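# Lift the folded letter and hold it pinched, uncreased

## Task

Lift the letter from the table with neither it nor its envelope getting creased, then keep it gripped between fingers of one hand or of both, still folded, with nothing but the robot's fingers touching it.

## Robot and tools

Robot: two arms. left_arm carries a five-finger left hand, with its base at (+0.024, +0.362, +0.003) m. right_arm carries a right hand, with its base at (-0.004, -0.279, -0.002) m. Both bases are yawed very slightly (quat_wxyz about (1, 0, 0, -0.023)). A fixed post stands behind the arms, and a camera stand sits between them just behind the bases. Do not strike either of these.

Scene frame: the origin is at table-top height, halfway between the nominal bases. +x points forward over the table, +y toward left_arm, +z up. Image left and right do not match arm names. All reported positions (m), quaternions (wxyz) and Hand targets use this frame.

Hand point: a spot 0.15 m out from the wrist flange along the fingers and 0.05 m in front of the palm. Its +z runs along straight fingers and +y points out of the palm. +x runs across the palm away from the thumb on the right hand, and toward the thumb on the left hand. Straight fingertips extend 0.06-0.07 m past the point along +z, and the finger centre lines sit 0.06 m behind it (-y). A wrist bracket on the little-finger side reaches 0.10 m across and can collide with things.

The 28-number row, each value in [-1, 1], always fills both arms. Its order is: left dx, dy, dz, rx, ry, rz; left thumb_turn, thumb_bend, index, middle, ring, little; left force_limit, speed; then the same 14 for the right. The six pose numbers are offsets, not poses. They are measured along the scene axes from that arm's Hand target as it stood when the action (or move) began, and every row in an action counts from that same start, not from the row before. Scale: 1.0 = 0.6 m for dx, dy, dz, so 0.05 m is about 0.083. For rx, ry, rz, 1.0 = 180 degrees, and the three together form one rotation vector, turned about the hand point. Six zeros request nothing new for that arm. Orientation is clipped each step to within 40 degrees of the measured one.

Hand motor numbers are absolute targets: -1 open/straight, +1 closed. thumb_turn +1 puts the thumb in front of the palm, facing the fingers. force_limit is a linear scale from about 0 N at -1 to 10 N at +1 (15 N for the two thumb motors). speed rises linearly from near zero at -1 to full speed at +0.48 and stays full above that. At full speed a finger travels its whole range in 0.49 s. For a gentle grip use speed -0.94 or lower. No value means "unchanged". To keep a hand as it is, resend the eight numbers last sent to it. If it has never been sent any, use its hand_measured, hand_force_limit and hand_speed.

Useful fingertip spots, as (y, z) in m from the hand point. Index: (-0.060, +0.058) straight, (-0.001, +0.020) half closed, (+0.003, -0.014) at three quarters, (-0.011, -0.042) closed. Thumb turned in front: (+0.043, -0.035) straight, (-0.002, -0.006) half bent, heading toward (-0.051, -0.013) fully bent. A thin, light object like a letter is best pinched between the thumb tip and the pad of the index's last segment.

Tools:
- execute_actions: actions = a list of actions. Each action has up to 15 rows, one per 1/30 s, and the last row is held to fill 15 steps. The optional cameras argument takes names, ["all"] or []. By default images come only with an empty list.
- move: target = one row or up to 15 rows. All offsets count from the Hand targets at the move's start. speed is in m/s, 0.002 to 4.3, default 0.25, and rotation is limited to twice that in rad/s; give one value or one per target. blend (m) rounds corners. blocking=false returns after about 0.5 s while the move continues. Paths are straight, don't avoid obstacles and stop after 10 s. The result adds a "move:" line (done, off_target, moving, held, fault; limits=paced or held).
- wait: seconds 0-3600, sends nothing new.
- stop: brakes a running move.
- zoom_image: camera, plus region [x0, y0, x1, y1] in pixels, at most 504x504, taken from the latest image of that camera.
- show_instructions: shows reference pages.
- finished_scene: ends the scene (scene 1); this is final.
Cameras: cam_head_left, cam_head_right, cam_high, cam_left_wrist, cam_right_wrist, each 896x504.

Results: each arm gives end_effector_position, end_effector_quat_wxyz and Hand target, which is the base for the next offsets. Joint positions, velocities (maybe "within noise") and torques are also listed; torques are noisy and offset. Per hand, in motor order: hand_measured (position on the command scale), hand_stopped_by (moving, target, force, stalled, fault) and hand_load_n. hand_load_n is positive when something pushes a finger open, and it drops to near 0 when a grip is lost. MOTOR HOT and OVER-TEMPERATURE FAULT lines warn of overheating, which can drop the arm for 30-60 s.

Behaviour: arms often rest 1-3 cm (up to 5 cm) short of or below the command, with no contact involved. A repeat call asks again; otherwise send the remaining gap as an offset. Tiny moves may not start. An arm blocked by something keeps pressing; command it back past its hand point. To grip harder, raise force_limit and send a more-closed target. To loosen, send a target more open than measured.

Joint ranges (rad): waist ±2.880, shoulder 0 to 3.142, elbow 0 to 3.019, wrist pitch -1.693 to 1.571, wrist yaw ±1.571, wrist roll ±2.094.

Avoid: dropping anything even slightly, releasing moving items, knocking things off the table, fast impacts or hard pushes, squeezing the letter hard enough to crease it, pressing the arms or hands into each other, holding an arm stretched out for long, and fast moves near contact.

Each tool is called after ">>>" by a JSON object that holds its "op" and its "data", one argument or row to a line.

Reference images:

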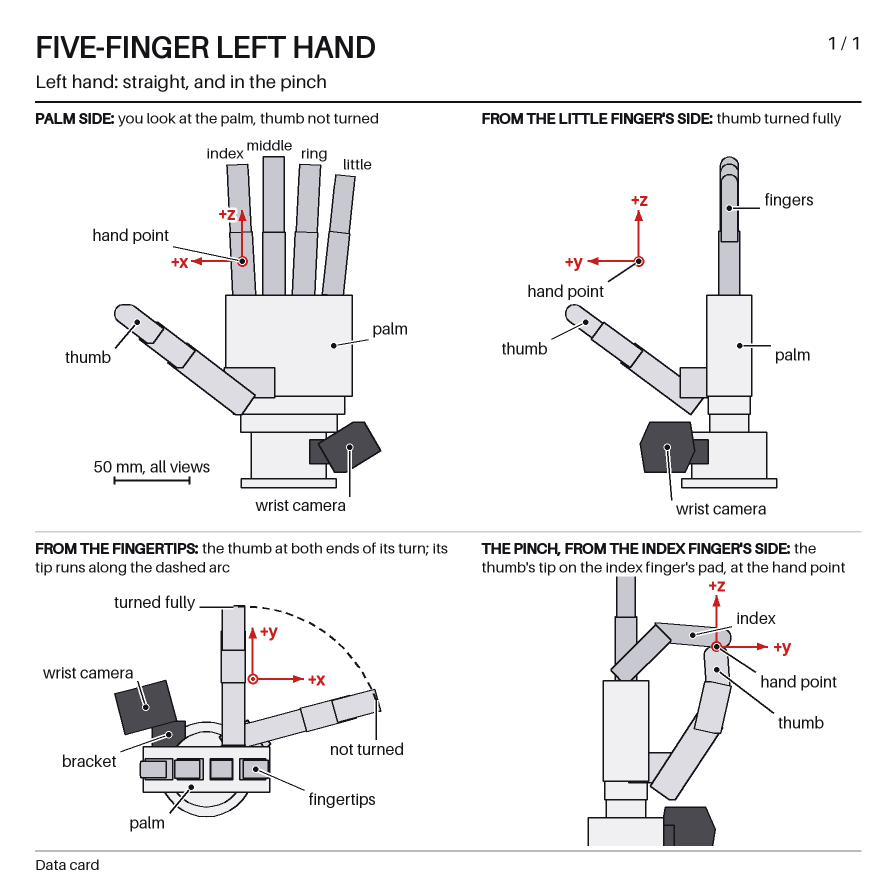

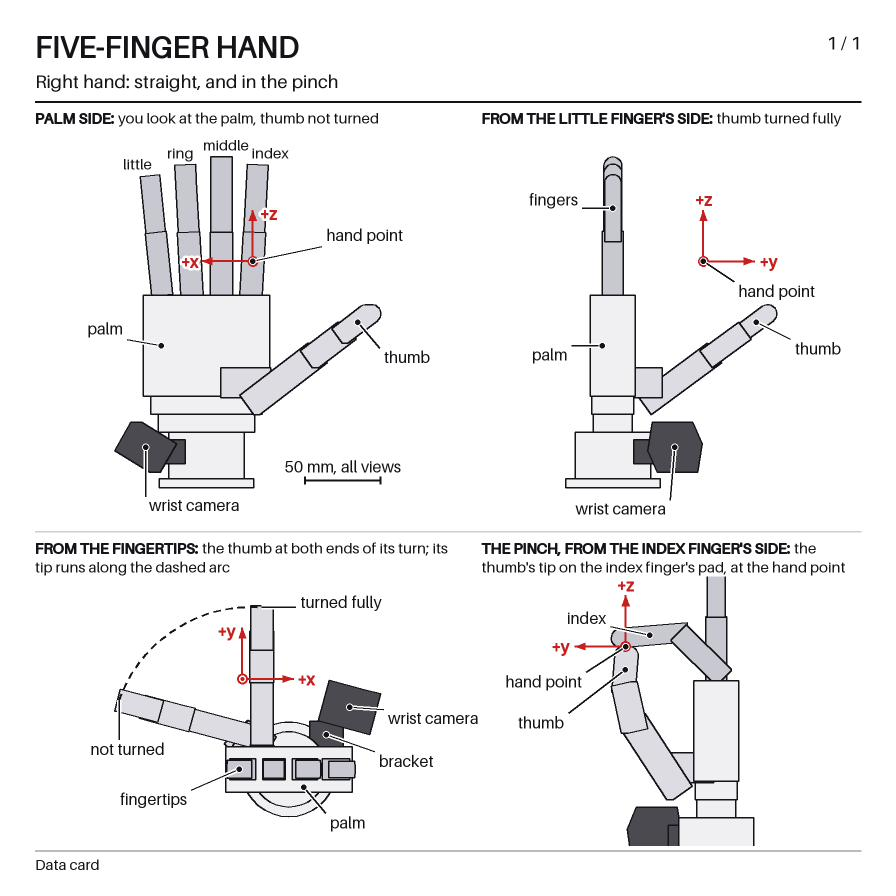

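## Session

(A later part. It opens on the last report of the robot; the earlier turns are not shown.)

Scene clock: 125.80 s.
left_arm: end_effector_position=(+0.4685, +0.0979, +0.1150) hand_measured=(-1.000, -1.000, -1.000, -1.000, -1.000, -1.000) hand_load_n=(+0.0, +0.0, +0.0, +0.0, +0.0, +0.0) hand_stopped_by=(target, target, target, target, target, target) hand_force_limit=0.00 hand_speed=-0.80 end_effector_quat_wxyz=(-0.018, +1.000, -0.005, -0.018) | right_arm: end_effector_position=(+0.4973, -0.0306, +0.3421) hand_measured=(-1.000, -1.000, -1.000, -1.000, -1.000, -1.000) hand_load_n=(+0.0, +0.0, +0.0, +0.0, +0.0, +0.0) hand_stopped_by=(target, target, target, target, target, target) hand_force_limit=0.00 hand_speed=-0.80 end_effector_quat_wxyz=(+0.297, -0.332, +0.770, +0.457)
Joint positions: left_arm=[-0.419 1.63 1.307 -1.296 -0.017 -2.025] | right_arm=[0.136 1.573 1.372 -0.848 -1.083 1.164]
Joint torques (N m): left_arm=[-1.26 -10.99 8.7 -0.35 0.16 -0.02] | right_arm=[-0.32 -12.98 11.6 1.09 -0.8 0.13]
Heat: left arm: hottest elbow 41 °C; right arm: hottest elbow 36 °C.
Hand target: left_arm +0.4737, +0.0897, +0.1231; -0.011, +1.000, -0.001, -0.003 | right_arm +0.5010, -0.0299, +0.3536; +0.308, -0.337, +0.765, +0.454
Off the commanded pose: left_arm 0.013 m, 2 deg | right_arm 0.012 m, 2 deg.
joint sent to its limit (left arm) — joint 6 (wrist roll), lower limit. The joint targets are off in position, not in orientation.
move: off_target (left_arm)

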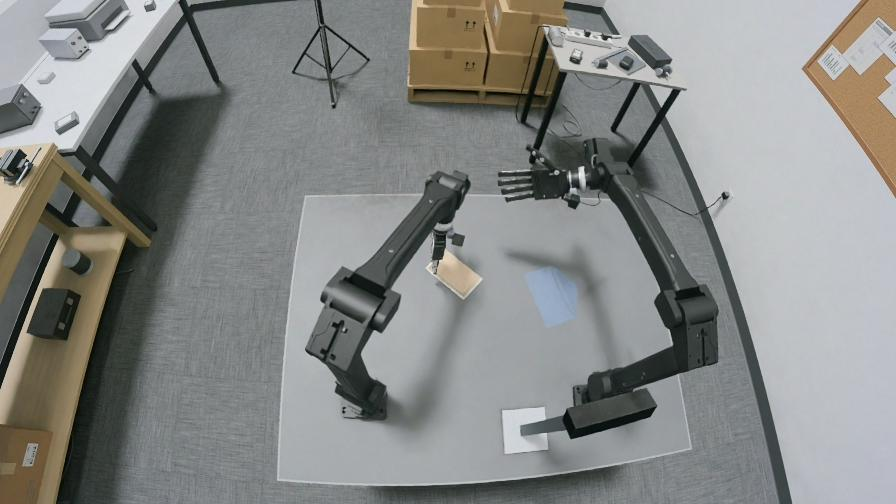

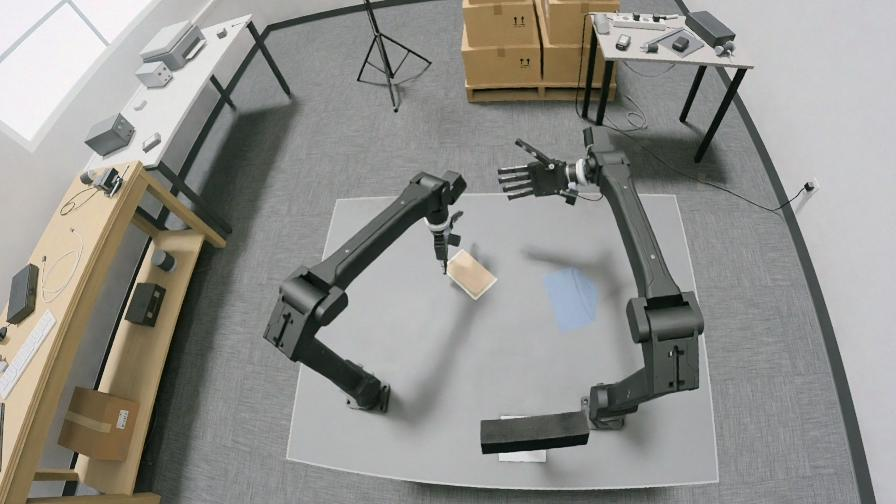

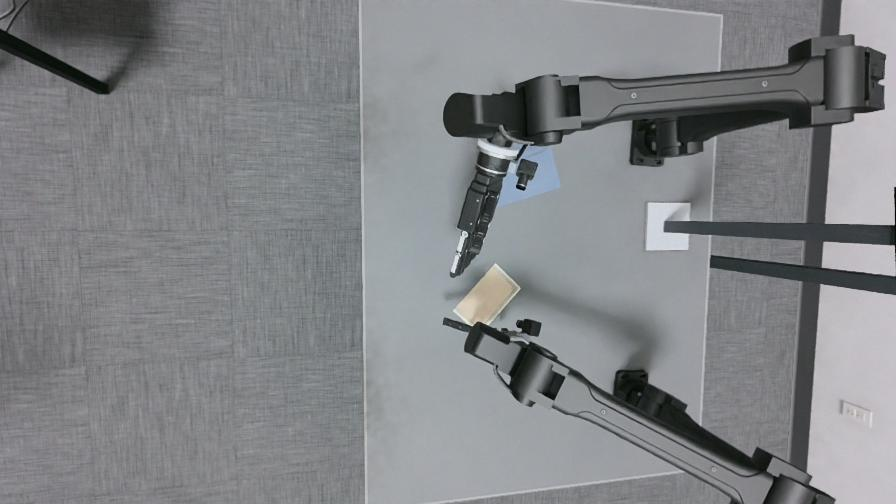

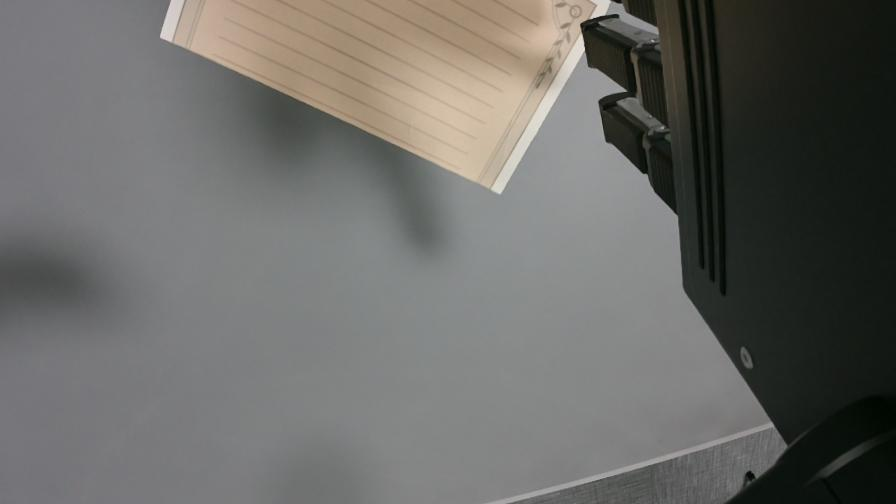

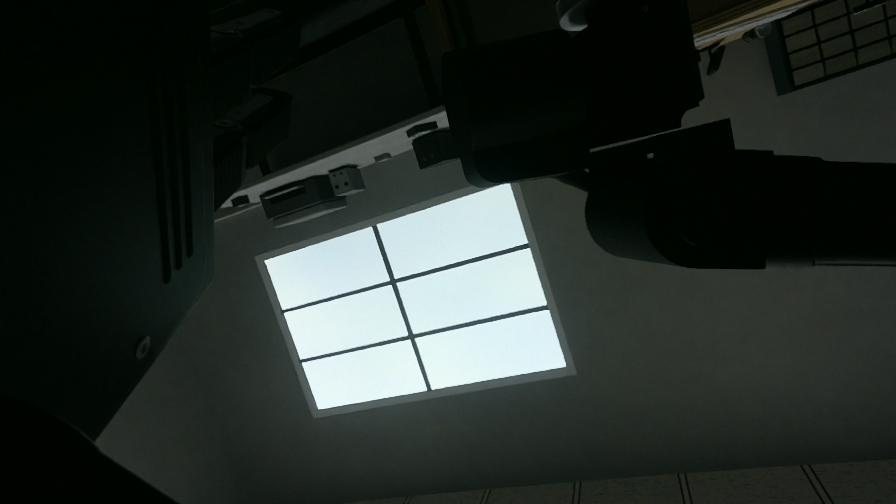

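>>> {"op": "move", "data": {
  "target": [-0.0175, -0.053, -0.02, 0, 0, -0.074, -1,-1,-1,-1,-1,-1,0,-0.8, 0,0,0,0,0,0,-1,-1,-1,-1,-1,-1,0,-0.8],
  "speed": 0.15,
  "cameras": ["all"]
}}

>>> {"op": "zoom_image", "data": {
  "camera": "cam_head_left",
  "region": [390, 200, 510, 320]
}}

>>> {"op": "zoom_image", "data": {
  "camera": "cam_head_right",
  "region": [390, 200, 510, 320]
}}

>>> {"op": "zoom_image", "data": {
  "camera": "cam_left_wrist",
  "region": [440, 0, 740, 170]
}}

Scene clock: 139.70 s.
left_arm: end_effector_position=(+0.4497, +0.0695, +0.0972) hand_measured=(-1.000, -1.000, -1.000, -1.000, -1.000, -1.000) hand_load_n=(+0.0, +0.0, +0.0, +0.0, +0.0, +0.0) hand_stopped_by=(target, target, target, target, target, target) hand_force_limit=0.00 hand_speed=-0.80 end_effector_quat_wxyz=(-0.020, +0.994, -0.107, -0.025) | right_arm: end_effector_position=(+0.4973, -0.0306, +0.3421) hand_measured=(-1.000, -1.000, -1.000, -1.000, -1.000, -1.000) hand_load_n=(+0.0, +0.0, +0.0, +0.0, +0.0, +0.0) hand_stopped_by=(target, target, target, target, target, target) hand_force_limit=0.00 hand_speed=-0.80 end_effector_quat_wxyz=(+0.297, -0.332, +0.770, +0.457)
Joint positions: left_arm=[-0.469 1.668 1.307 -1.271 -0.017 -1.872] | right_arm=[0.136 1.573 1.372 -0.848 -1.083 1.164]
Joint torques (N m): left_arm=[-1.49 -10.75 10.69 -0.4 0 0.22] | right_arm=[-0.32 -12.92 11.59 1.11 -0.8 0.14]
Heat: left arm: hottest elbow 39 °C; right arm: hottest elbow 37 °C.
Hand target: left_arm +0.4632, +0.0579, +0.1111; -0.011, +0.993, -0.117, -0.002 | right_arm +0.5010, -0.0299, +0.3536; +0.308, -0.337, +0.765, +0.454
Off the commanded pose: left_arm 0.023 m, 3 deg | right_arm 0.012 m, 2 deg.
move: off_target (left_arm)

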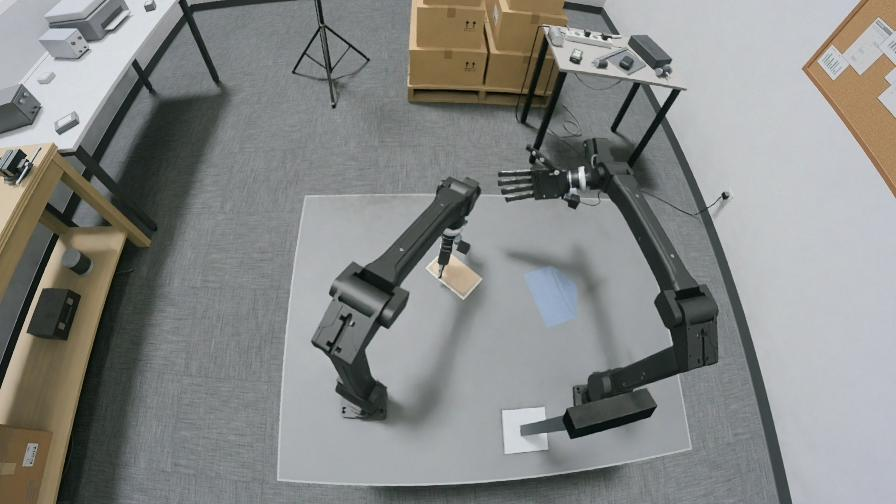

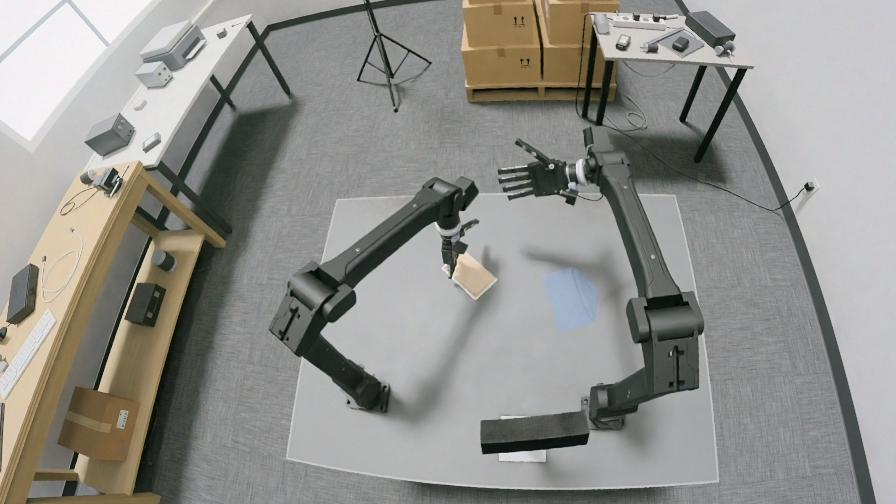

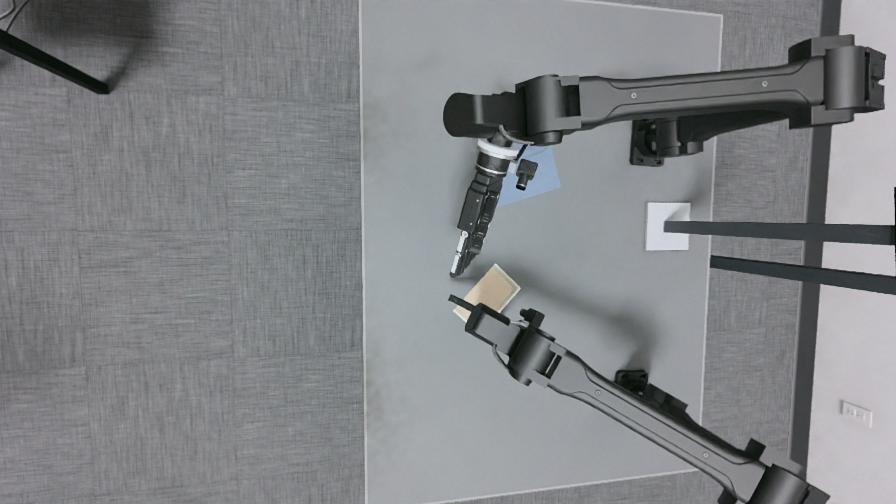

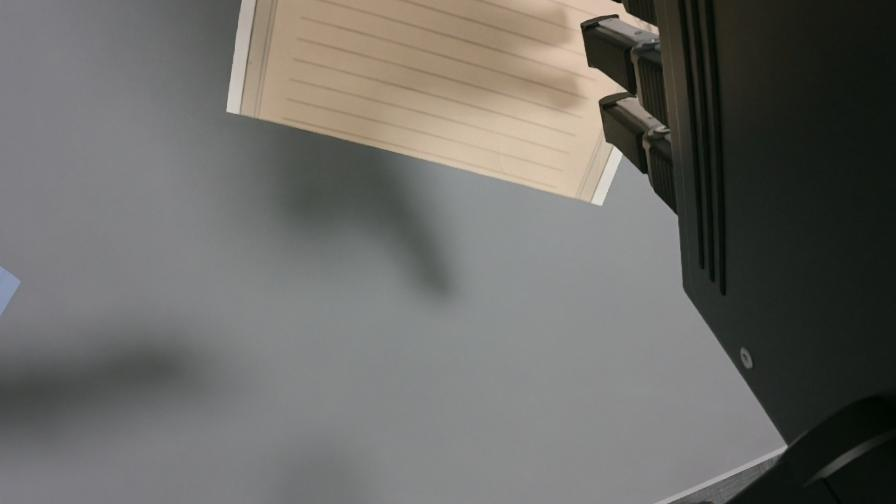

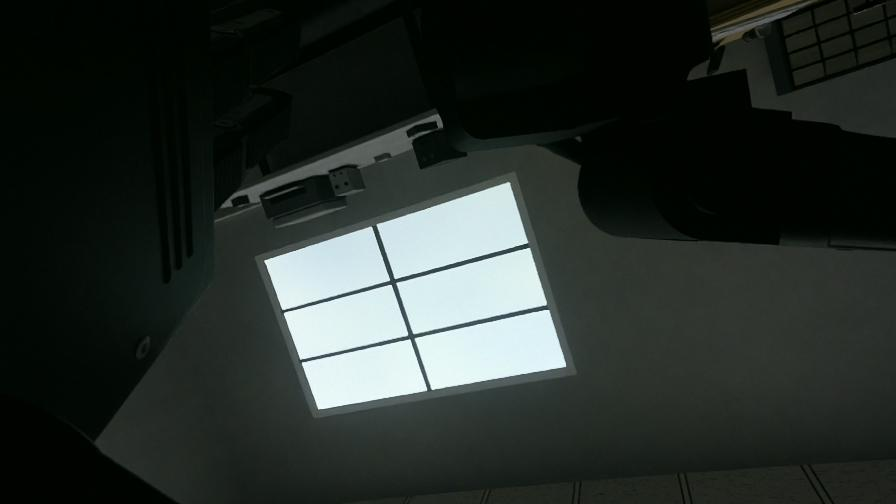

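Scaled by 4.200 from the camera's image (finer frame: 1280x720).

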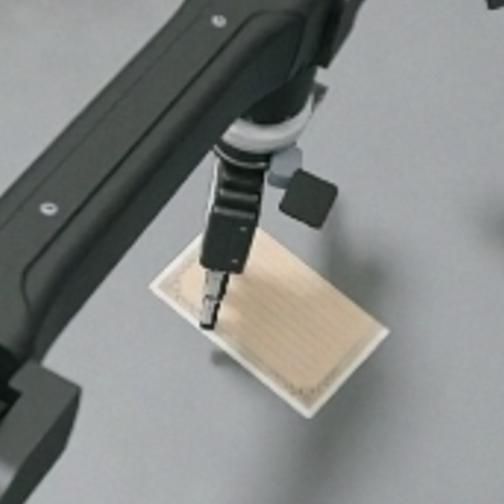

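Scaled by 4.200 from the camera's image (finer frame: 1280x720).

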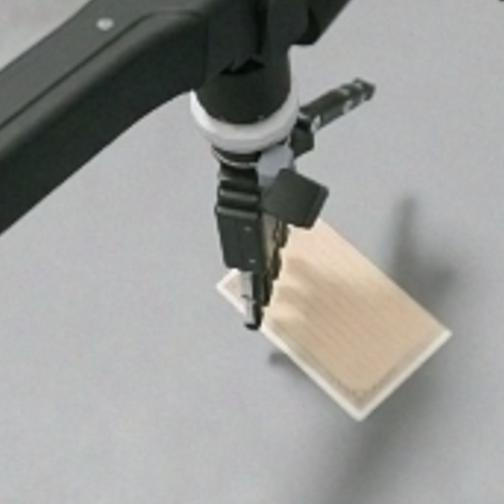

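Scaled by 1.680 from the camera's image (finer frame: 1280x720).

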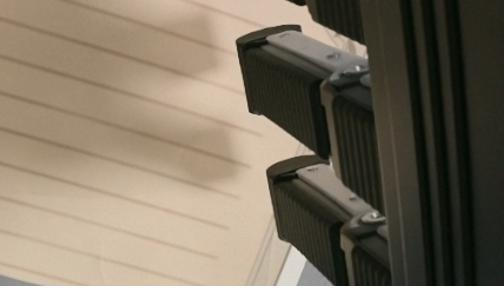

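>>> {"op": "move", "data": {
  "target": [0, 0, -0.025, 0, 0, 0, -1,-1,-1,-1,-1,-1,0,-0.8, 0,0,0,0,0,0,-1,-1,-1,-1,-1,-1,0,-0.8],
  "speed": 0.05,
  "cameras": ["cam_left_wrist","cam_head_left","cam_head_right"]
}}

>>> {"op": "zoom_image", "data": {
  "camera": "cam_left_wrist",
  "region": [440, 0, 740, 170]
}}

Scene clock: 148.30 s.
left_arm: end_effector_position=(+0.4577, +0.0649, +0.0908) hand_measured=(-1.000, -1.000, -1.000, -1.000, -1.000, -1.000) hand_load_n=(+0.0, +0.0, +0.0, +0.0, +0.0, +0.0) hand_stopped_by=(target, target, target, target, target, target) hand_force_limit=0.00 hand_speed=-0.80 end_effector_quat_wxyz=(-0.016, +0.994, -0.107, -0.015) | right_arm: end_effector_position=(+0.4973, -0.0306, +0.3421) hand_measured=(-1.000, -1.000, -1.000, -1.000, -1.000, -1.000) hand_load_n=(+0.0, +0.0, +0.0, +0.0, +0.0, +0.0) hand_stopped_by=(target, target, target, target, target, target) hand_force_limit=0.00 hand_speed=-0.80 end_effector_quat_wxyz=(+0.297, -0.332, +0.770, +0.457)
Joint positions: left_arm=[-0.469 1.684 1.307 -1.234 -0.017 -1.871] | right_arm=[0.136 1.573 1.372 -0.848 -1.083 1.164]
Joint torques (N m): left_arm=[-1.44 -10.99 8.72 -0.35 0 0.21] | right_arm=[-0.38 -12.92 11.6 1.13 -0.8 0.14]
Heat: left arm: hottest elbow 38 °C; right arm: hottest elbow 37 °C.
Hand target: left_arm +0.4632, +0.0579, +0.0961; -0.011, +0.993, -0.117, -0.002 | right_arm +0.5010, -0.0299, +0.3536; +0.308, -0.337, +0.765, +0.454
Off the commanded pose: left_arm 0.010 m, 2 deg | right_arm 0.012 m, 2 deg.
move: done
Images, in order (width x height): cam_head_left 896x504, cam_head_right 896x504, cam_left_wrist 896x504.

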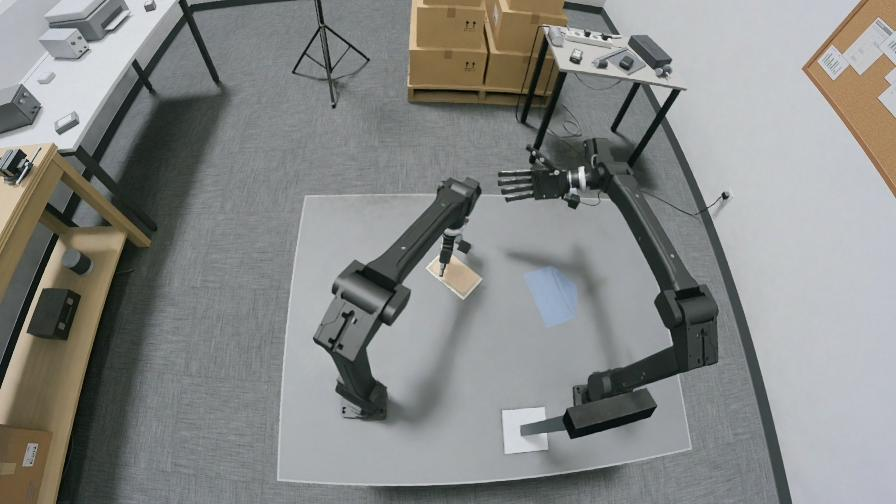

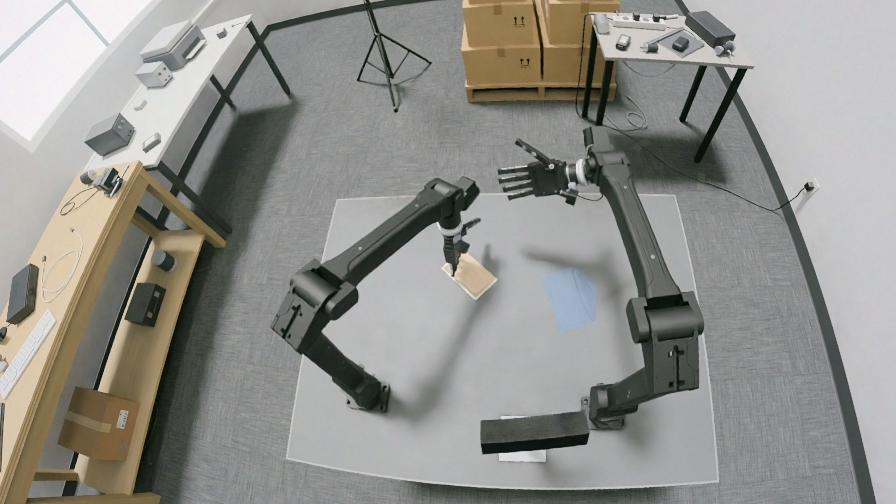

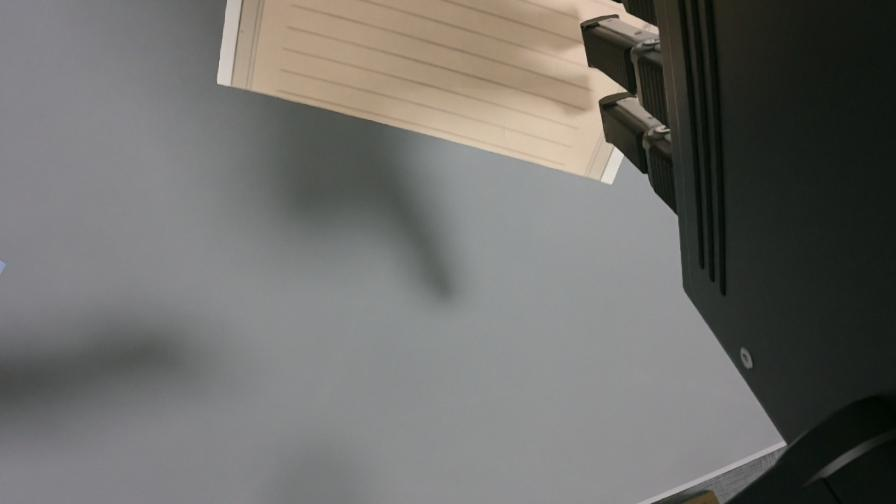

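Scaled by 1.680 from the camera's image (finer frame: 1280x720).

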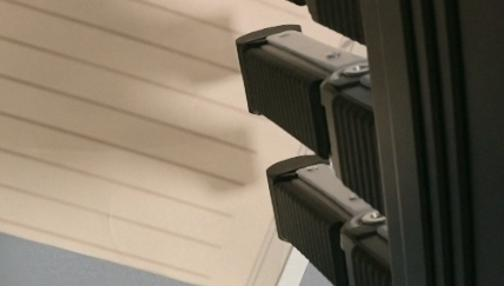

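>>> {"op": "move", "data": {
  "target": [0, 0, -0.025, 0, 0, 0, -1,-1,-1,-1,-1,-1,0,-0.8, 0,0,0,0,0,0,-1,-1,-1,-1,-1,-1,0,-0.8],
  "speed": 0.05,
  "cameras": ["cam_left_wrist","cam_head_left","cam_head_right"]
}}

>>> {"op": "zoom_image", "data": {
  "camera": "cam_left_wrist",
  "region": [440, 0, 740, 170]
}}

Scene clock: 151.20 s.
left_arm: end_effector_position=(+0.4594, +0.0639, +0.0774) hand_measured=(-1.000, -1.000, -1.000, -1.000, -1.000, -1.000) hand_load_n=(+0.0, +0.0, +0.5, +0.0, +0.0, +0.0) hand_stopped_by=(target, target, target, target, target, target) hand_force_limit=0.00 hand_speed=-0.80 end_effector_quat_wxyz=(-0.015, +0.994, -0.107, -0.013) | right_arm: end_effector_position=(+0.4973, -0.0306, +0.3421) hand_measured=(-1.000, -1.000, -1.000, -1.000, -1.000, -1.000) hand_load_n=(+0.0, +0.0, +0.0, +0.0, +0.0, +0.0) hand_stopped_by=(target, target, target, target, target, target) hand_force_limit=0.00 hand_speed=-0.80 end_effector_quat_wxyz=(+0.297, -0.332, +0.770, +0.457)
Joint positions: left_arm=[-0.469 1.699 1.289 -1.196 -0.017 -1.871] | right_arm=[0.136 1.573 1.372 -0.848 -1.083 1.164]
Joint torques (N m): left_arm=[-1.44 -11.22 8.16 -0.34 0 0.21] | right_arm=[-0.32 -12.92 11.59 1.1 -0.8 0.14]
Heat: left arm: hottest elbow 38 °C; right arm: hottest elbow 37 °C.
Hand target: left_arm +0.4632, +0.0579, +0.0811; -0.011, +0.993, -0.117, -0.002 | right_arm +0.5010, -0.0299, +0.3536; +0.308, -0.337, +0.765, +0.454
Off the commanded pose: left_arm 0.008 m, 2 deg | right_arm 0.012 m, 2 deg.
move: done
Images, in order (width x height): cam_head_left 896x504, cam_head_right 896x504, cam_left_wrist 896x504.

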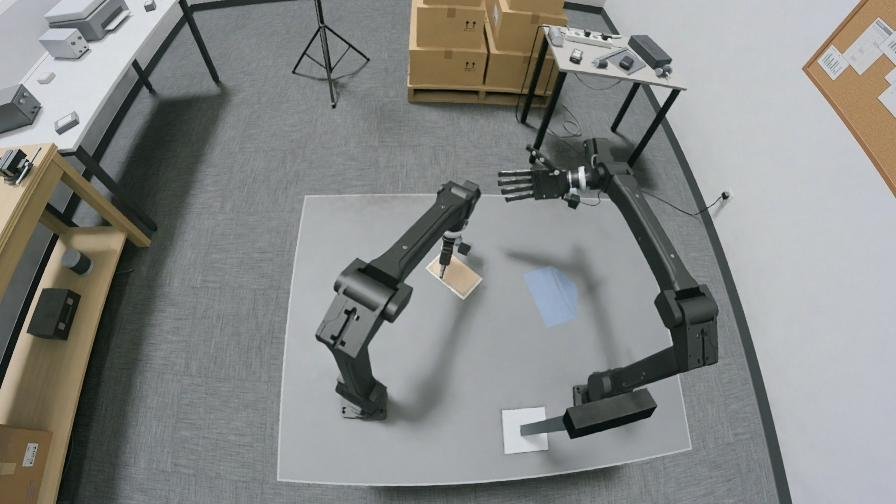

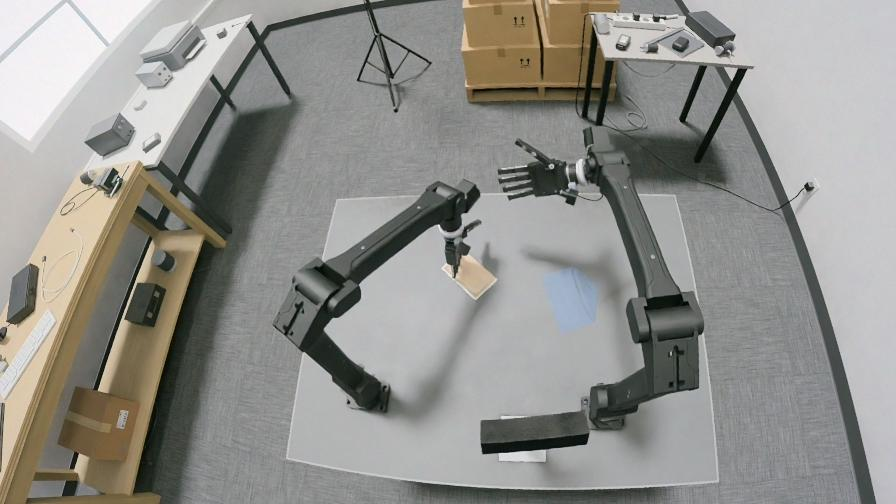

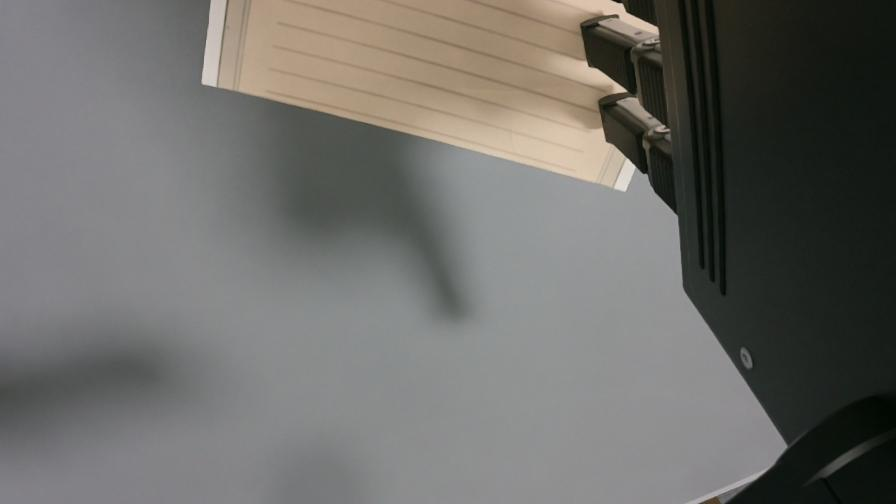

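Scaled by 1.680 from the camera's image (finer frame: 1280x720).

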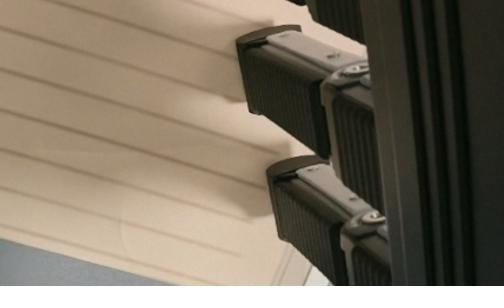

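>>> {"op": "move", "data": {
  "target": [
    [0, 0, -0.015, 0, 0, 0, -1,-1,-1,-1,-1,-1,0,-0.8, 0,0,0,0,0,0,-1,-1,-1,-1,-1,-1,0,-0.8],
    [0, 0.1, -0.015, 0, 0, 0.03, -1,-1,-1,-1,-1,-1,0,-0.8, 0,0,0,0,0,0,-1,-1,-1,-1,-1,-1,0,-0.8]
  ],
  "speed": 0.06,
  "cameras": ["cam_left_wrist","cam_head_left","cam_high"]
}}

>>> {"op": "zoom_image", "data": {
  "camera": "cam_head_left",
  "region": [360, 200, 500, 340]
}}

Scene clock: 163.60 s.
left_arm: end_effector_position=(+0.4614, +0.1078, +0.0763) hand_measured=(-1.000, -1.000, -1.000, -1.000, -1.000, -1.000) hand_load_n=(+0.0, +0.0, +0.0, -1.5, +0.0, +0.0) hand_stopped_by=(target, target, target, target, target, target) hand_force_limit=0.00 hand_speed=-0.80 end_effector_quat_wxyz=(-0.008, +0.997, -0.073, -0.002) | right_arm: end_effector_position=(+0.4973, -0.0306, +0.3421) hand_measured=(-1.000, -1.000, -1.000, -1.000, -1.000, -1.000) hand_load_n=(+0.0, +0.0, +0.0, +0.0, +0.0, +0.0) hand_stopped_by=(target, target, target, target, target, target) hand_force_limit=0.00 hand_speed=-0.80 end_effector_quat_wxyz=(+0.297, -0.332, +0.770, +0.457)
Joint positions: left_arm=[-0.39 1.633 1.197 -1.144 -0.014 -1.86] | right_arm=[0.136 1.573 1.372 -0.848 -1.083 1.164]
Joint torques (N m): left_arm=[0.62 -10.29 6.61 -0.5 -0.01 0.21] | right_arm=[-0.32 -12.92 11.6 1.11 -0.8 0.14]
Heat: left arm: hottest elbow 38 °C; right arm: hottest elbow 37 °C.
Hand target: left_arm +0.4632, +0.1179, +0.0721; -0.011, +0.997, -0.070, -0.002 | right_arm +0.5010, -0.0299, +0.3536; +0.308, -0.337, +0.765, +0.454
Off the commanded pose: left_arm 0.011 m, 0 deg | right_arm 0.012 m, 2 deg.
move: off_target (left_arm)
Images, in order (width x height): cam_head_left 896x504, cam_high 896x504, cam_left_wrist 896x504.

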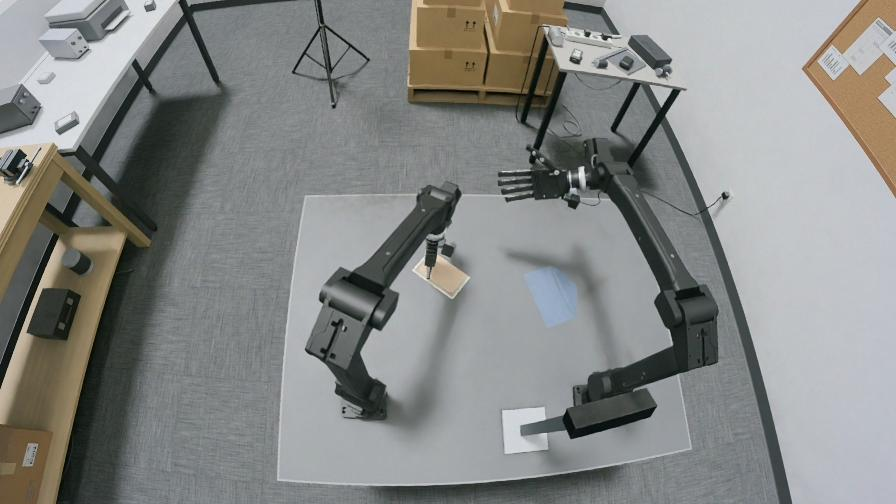

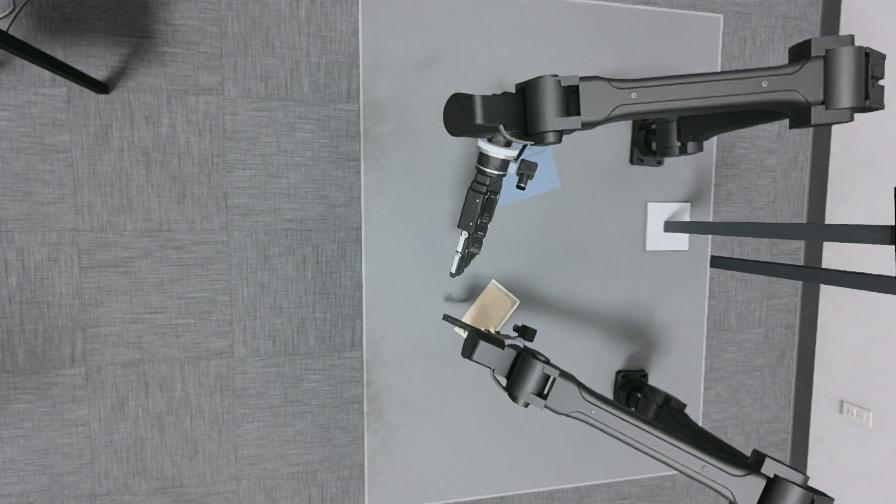

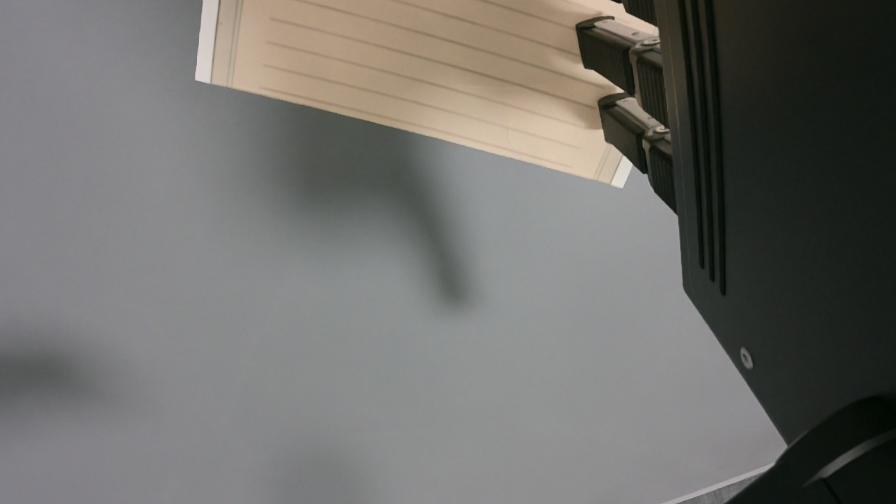

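Scaled by 3.600 from the camera's image (finer frame: 1280x720).

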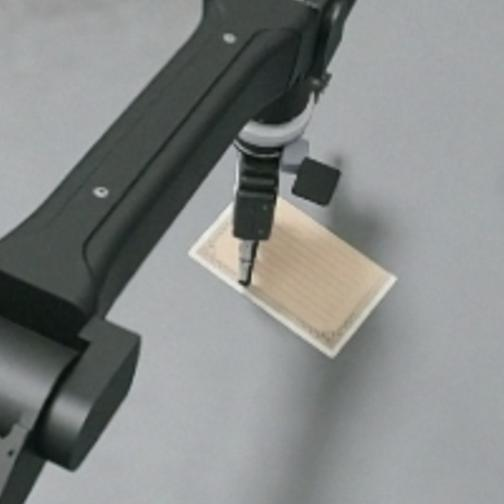

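>>> {"op": "move", "data": {
  "target": [0, 0.18, -0.005, 0, 0, 0.06, -1,-1,-1,-1,-1,-1,0,-0.8, 0,0,0,0,0,0,-1,-1,-1,-1,-1,-1,0,-0.8],
  "speed": 0.06,
  "cameras": ["cam_left_wrist","cam_head_left","cam_high"]
}}

Scene clock: 168.00 s.
left_arm: end_effector_position=(+0.4634, +0.2150, +0.0759) hand_measured=(-1.000, -1.000, -1.000, -1.000, -1.000, -1.000) hand_load_n=(+0.5, +0.0, +0.0, -2.0, +0.0, +0.0) hand_stopped_by=(target, target, target, target, target, target) hand_force_limit=0.00 hand_speed=-0.80 end_effector_quat_wxyz=(-0.007, +1.000, +0.018, -0.002) | right_arm: end_effector_position=(+0.4973, -0.0306, +0.3421) hand_measured=(-1.000, -1.000, -1.000, -1.000, -1.000, -1.000) hand_load_n=(+0.0, +0.0, +0.0, +0.0, +0.0, +0.0) hand_stopped_by=(target, target, target, target, target, target) hand_force_limit=0.00 hand_speed=-0.80 end_effector_quat_wxyz=(+0.297, -0.332, +0.770, +0.457)
Joint positions: left_arm=[-0.173 1.532 1.072 -1.118 -0.012 -1.824] | right_arm=[0.136 1.573 1.372 -0.848 -1.083 1.164]
Joint torques (N m): left_arm=[0.85 -8.41 6.31 -0.39 -0.07 0.2] | right_arm=[-0.32 -12.92 11.6 1.09 -0.8 0.14]
Heat: left arm: hottest elbow 37 °C; right arm: hottest elbow 37 °C.
Hand target: left_arm +0.4632, +0.2259, +0.0691; -0.011, +1.000, +0.024, -0.003 | right_arm +0.5010, -0.0299, +0.3536; +0.308, -0.337, +0.765, +0.454
Off the commanded pose: left_arm 0.013 m, 1 deg | right_arm 0.012 m, 2 deg.
move: off_target (left_arm)
Images, in order (width x height): cam_head_left 896x504, cam_high 896x504, cam_left_wrist 896x504.

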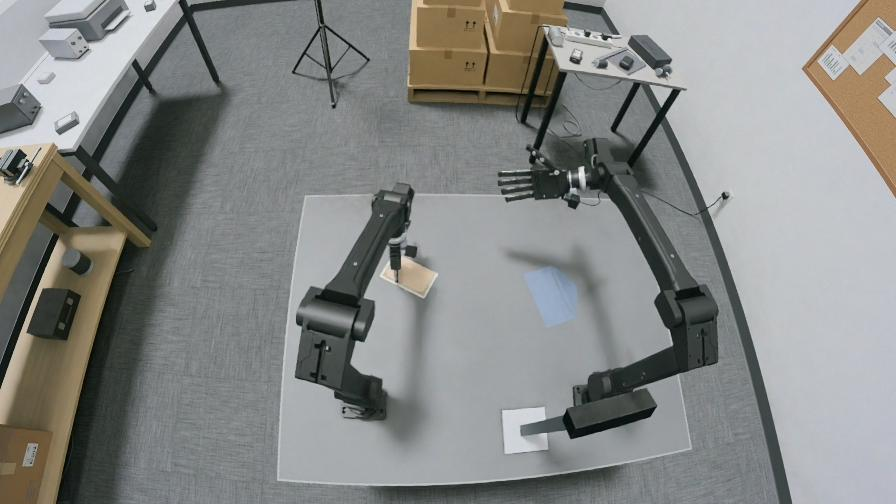

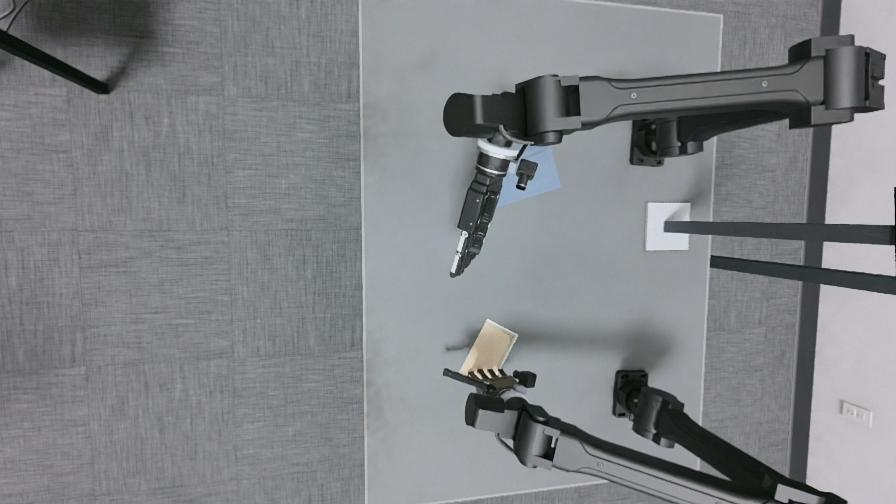

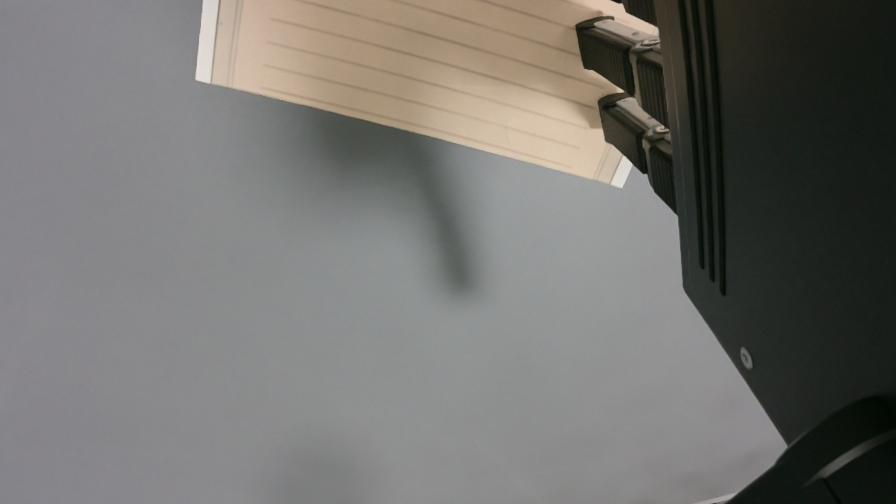

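>>> {"op": "move", "data": {
  "target": [0, 0.25, 0, 0, 0, 0.07, -1,-1,-1,-1,-1,-1,0,-0.8, 0,0,0,0,0,0,-1,-1,-1,-1,-1,-1,0,-0.8],
  "speed": 0.07,
  "cameras": ["cam_left_wrist","cam_head_left","cam_high"]
}}

Scene clock: 173.13 s.
left_arm: end_effector_position=(+0.4648, +0.3650, +0.0763) hand_measured=(-1.000, -1.000, -1.000, -1.000, -1.000, -1.000) hand_load_n=(+0.0, +0.0, +0.0, -2.0, +0.0, +0.0) hand_stopped_by=(target, target, target, target, target, target) hand_force_limit=0.00 hand_speed=-0.80 end_effector_quat_wxyz=(-0.005, +0.992, +0.127, -0.003) | right_arm: end_effector_position=(+0.4973, -0.0306, +0.3421) hand_measured=(-1.000, -1.000, -1.000, -1.000, -1.000, -1.000) hand_load_n=(+0.0, +0.0, +0.0, +0.0, +0.0, +0.0) hand_stopped_by=(target, target, target, target, target, target) hand_force_limit=0.00 hand_speed=-0.80 end_effector_quat_wxyz=(+0.297, -0.332, +0.770, +0.457)
Joint positions: left_arm=[0.175 1.49 1.026 -1.113 -0.011 -1.696] | right_arm=[0.136 1.573 1.372 -0.848 -1.083 1.164]
Joint torques (N m): left_arm=[0.91 -7.53 6.65 -0.27 -0.17 0.19] | right_arm=[-0.32 -12.92 11.59 1.11 -0.8 0.14]
Heat: left arm: hottest elbow 37 °C; right arm: hottest elbow 37 °C.
Hand target: left_arm +0.4632, +0.3759, +0.0691; -0.010, +0.991, +0.134, -0.005 | right_arm +0.5010, -0.0299, +0.3536; +0.308, -0.337, +0.765, +0.454
Off the commanded pose: left_arm 0.013 m, 1 deg | right_arm 0.012 m, 2 deg.
move: off_target (left_arm)
Images, in order (width x height): cam_head_left 896x504, cam_high 896x504, cam_left_wrist 896x504.

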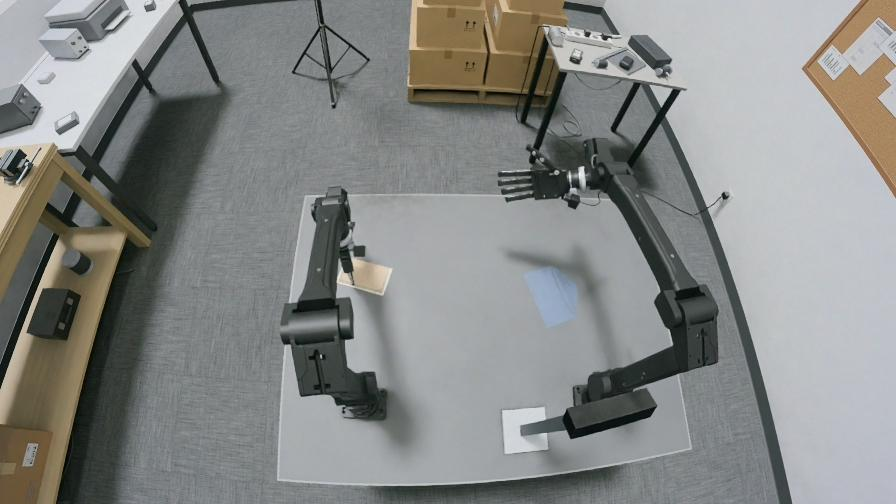

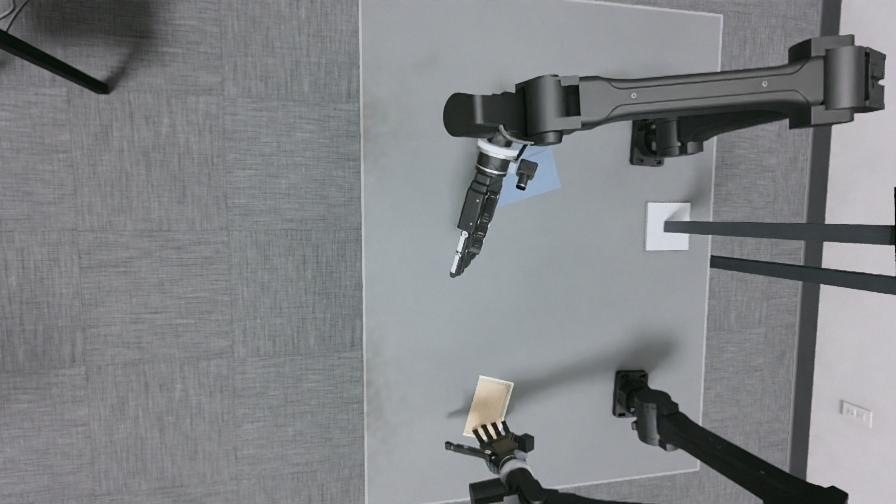

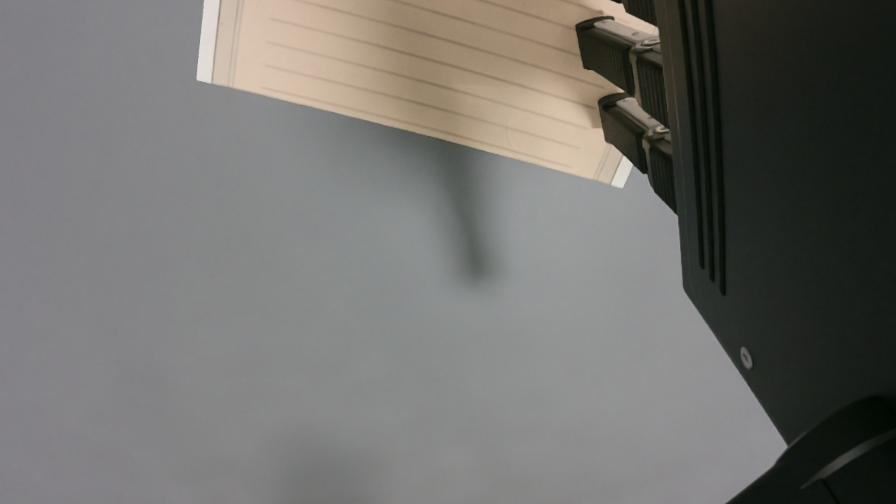

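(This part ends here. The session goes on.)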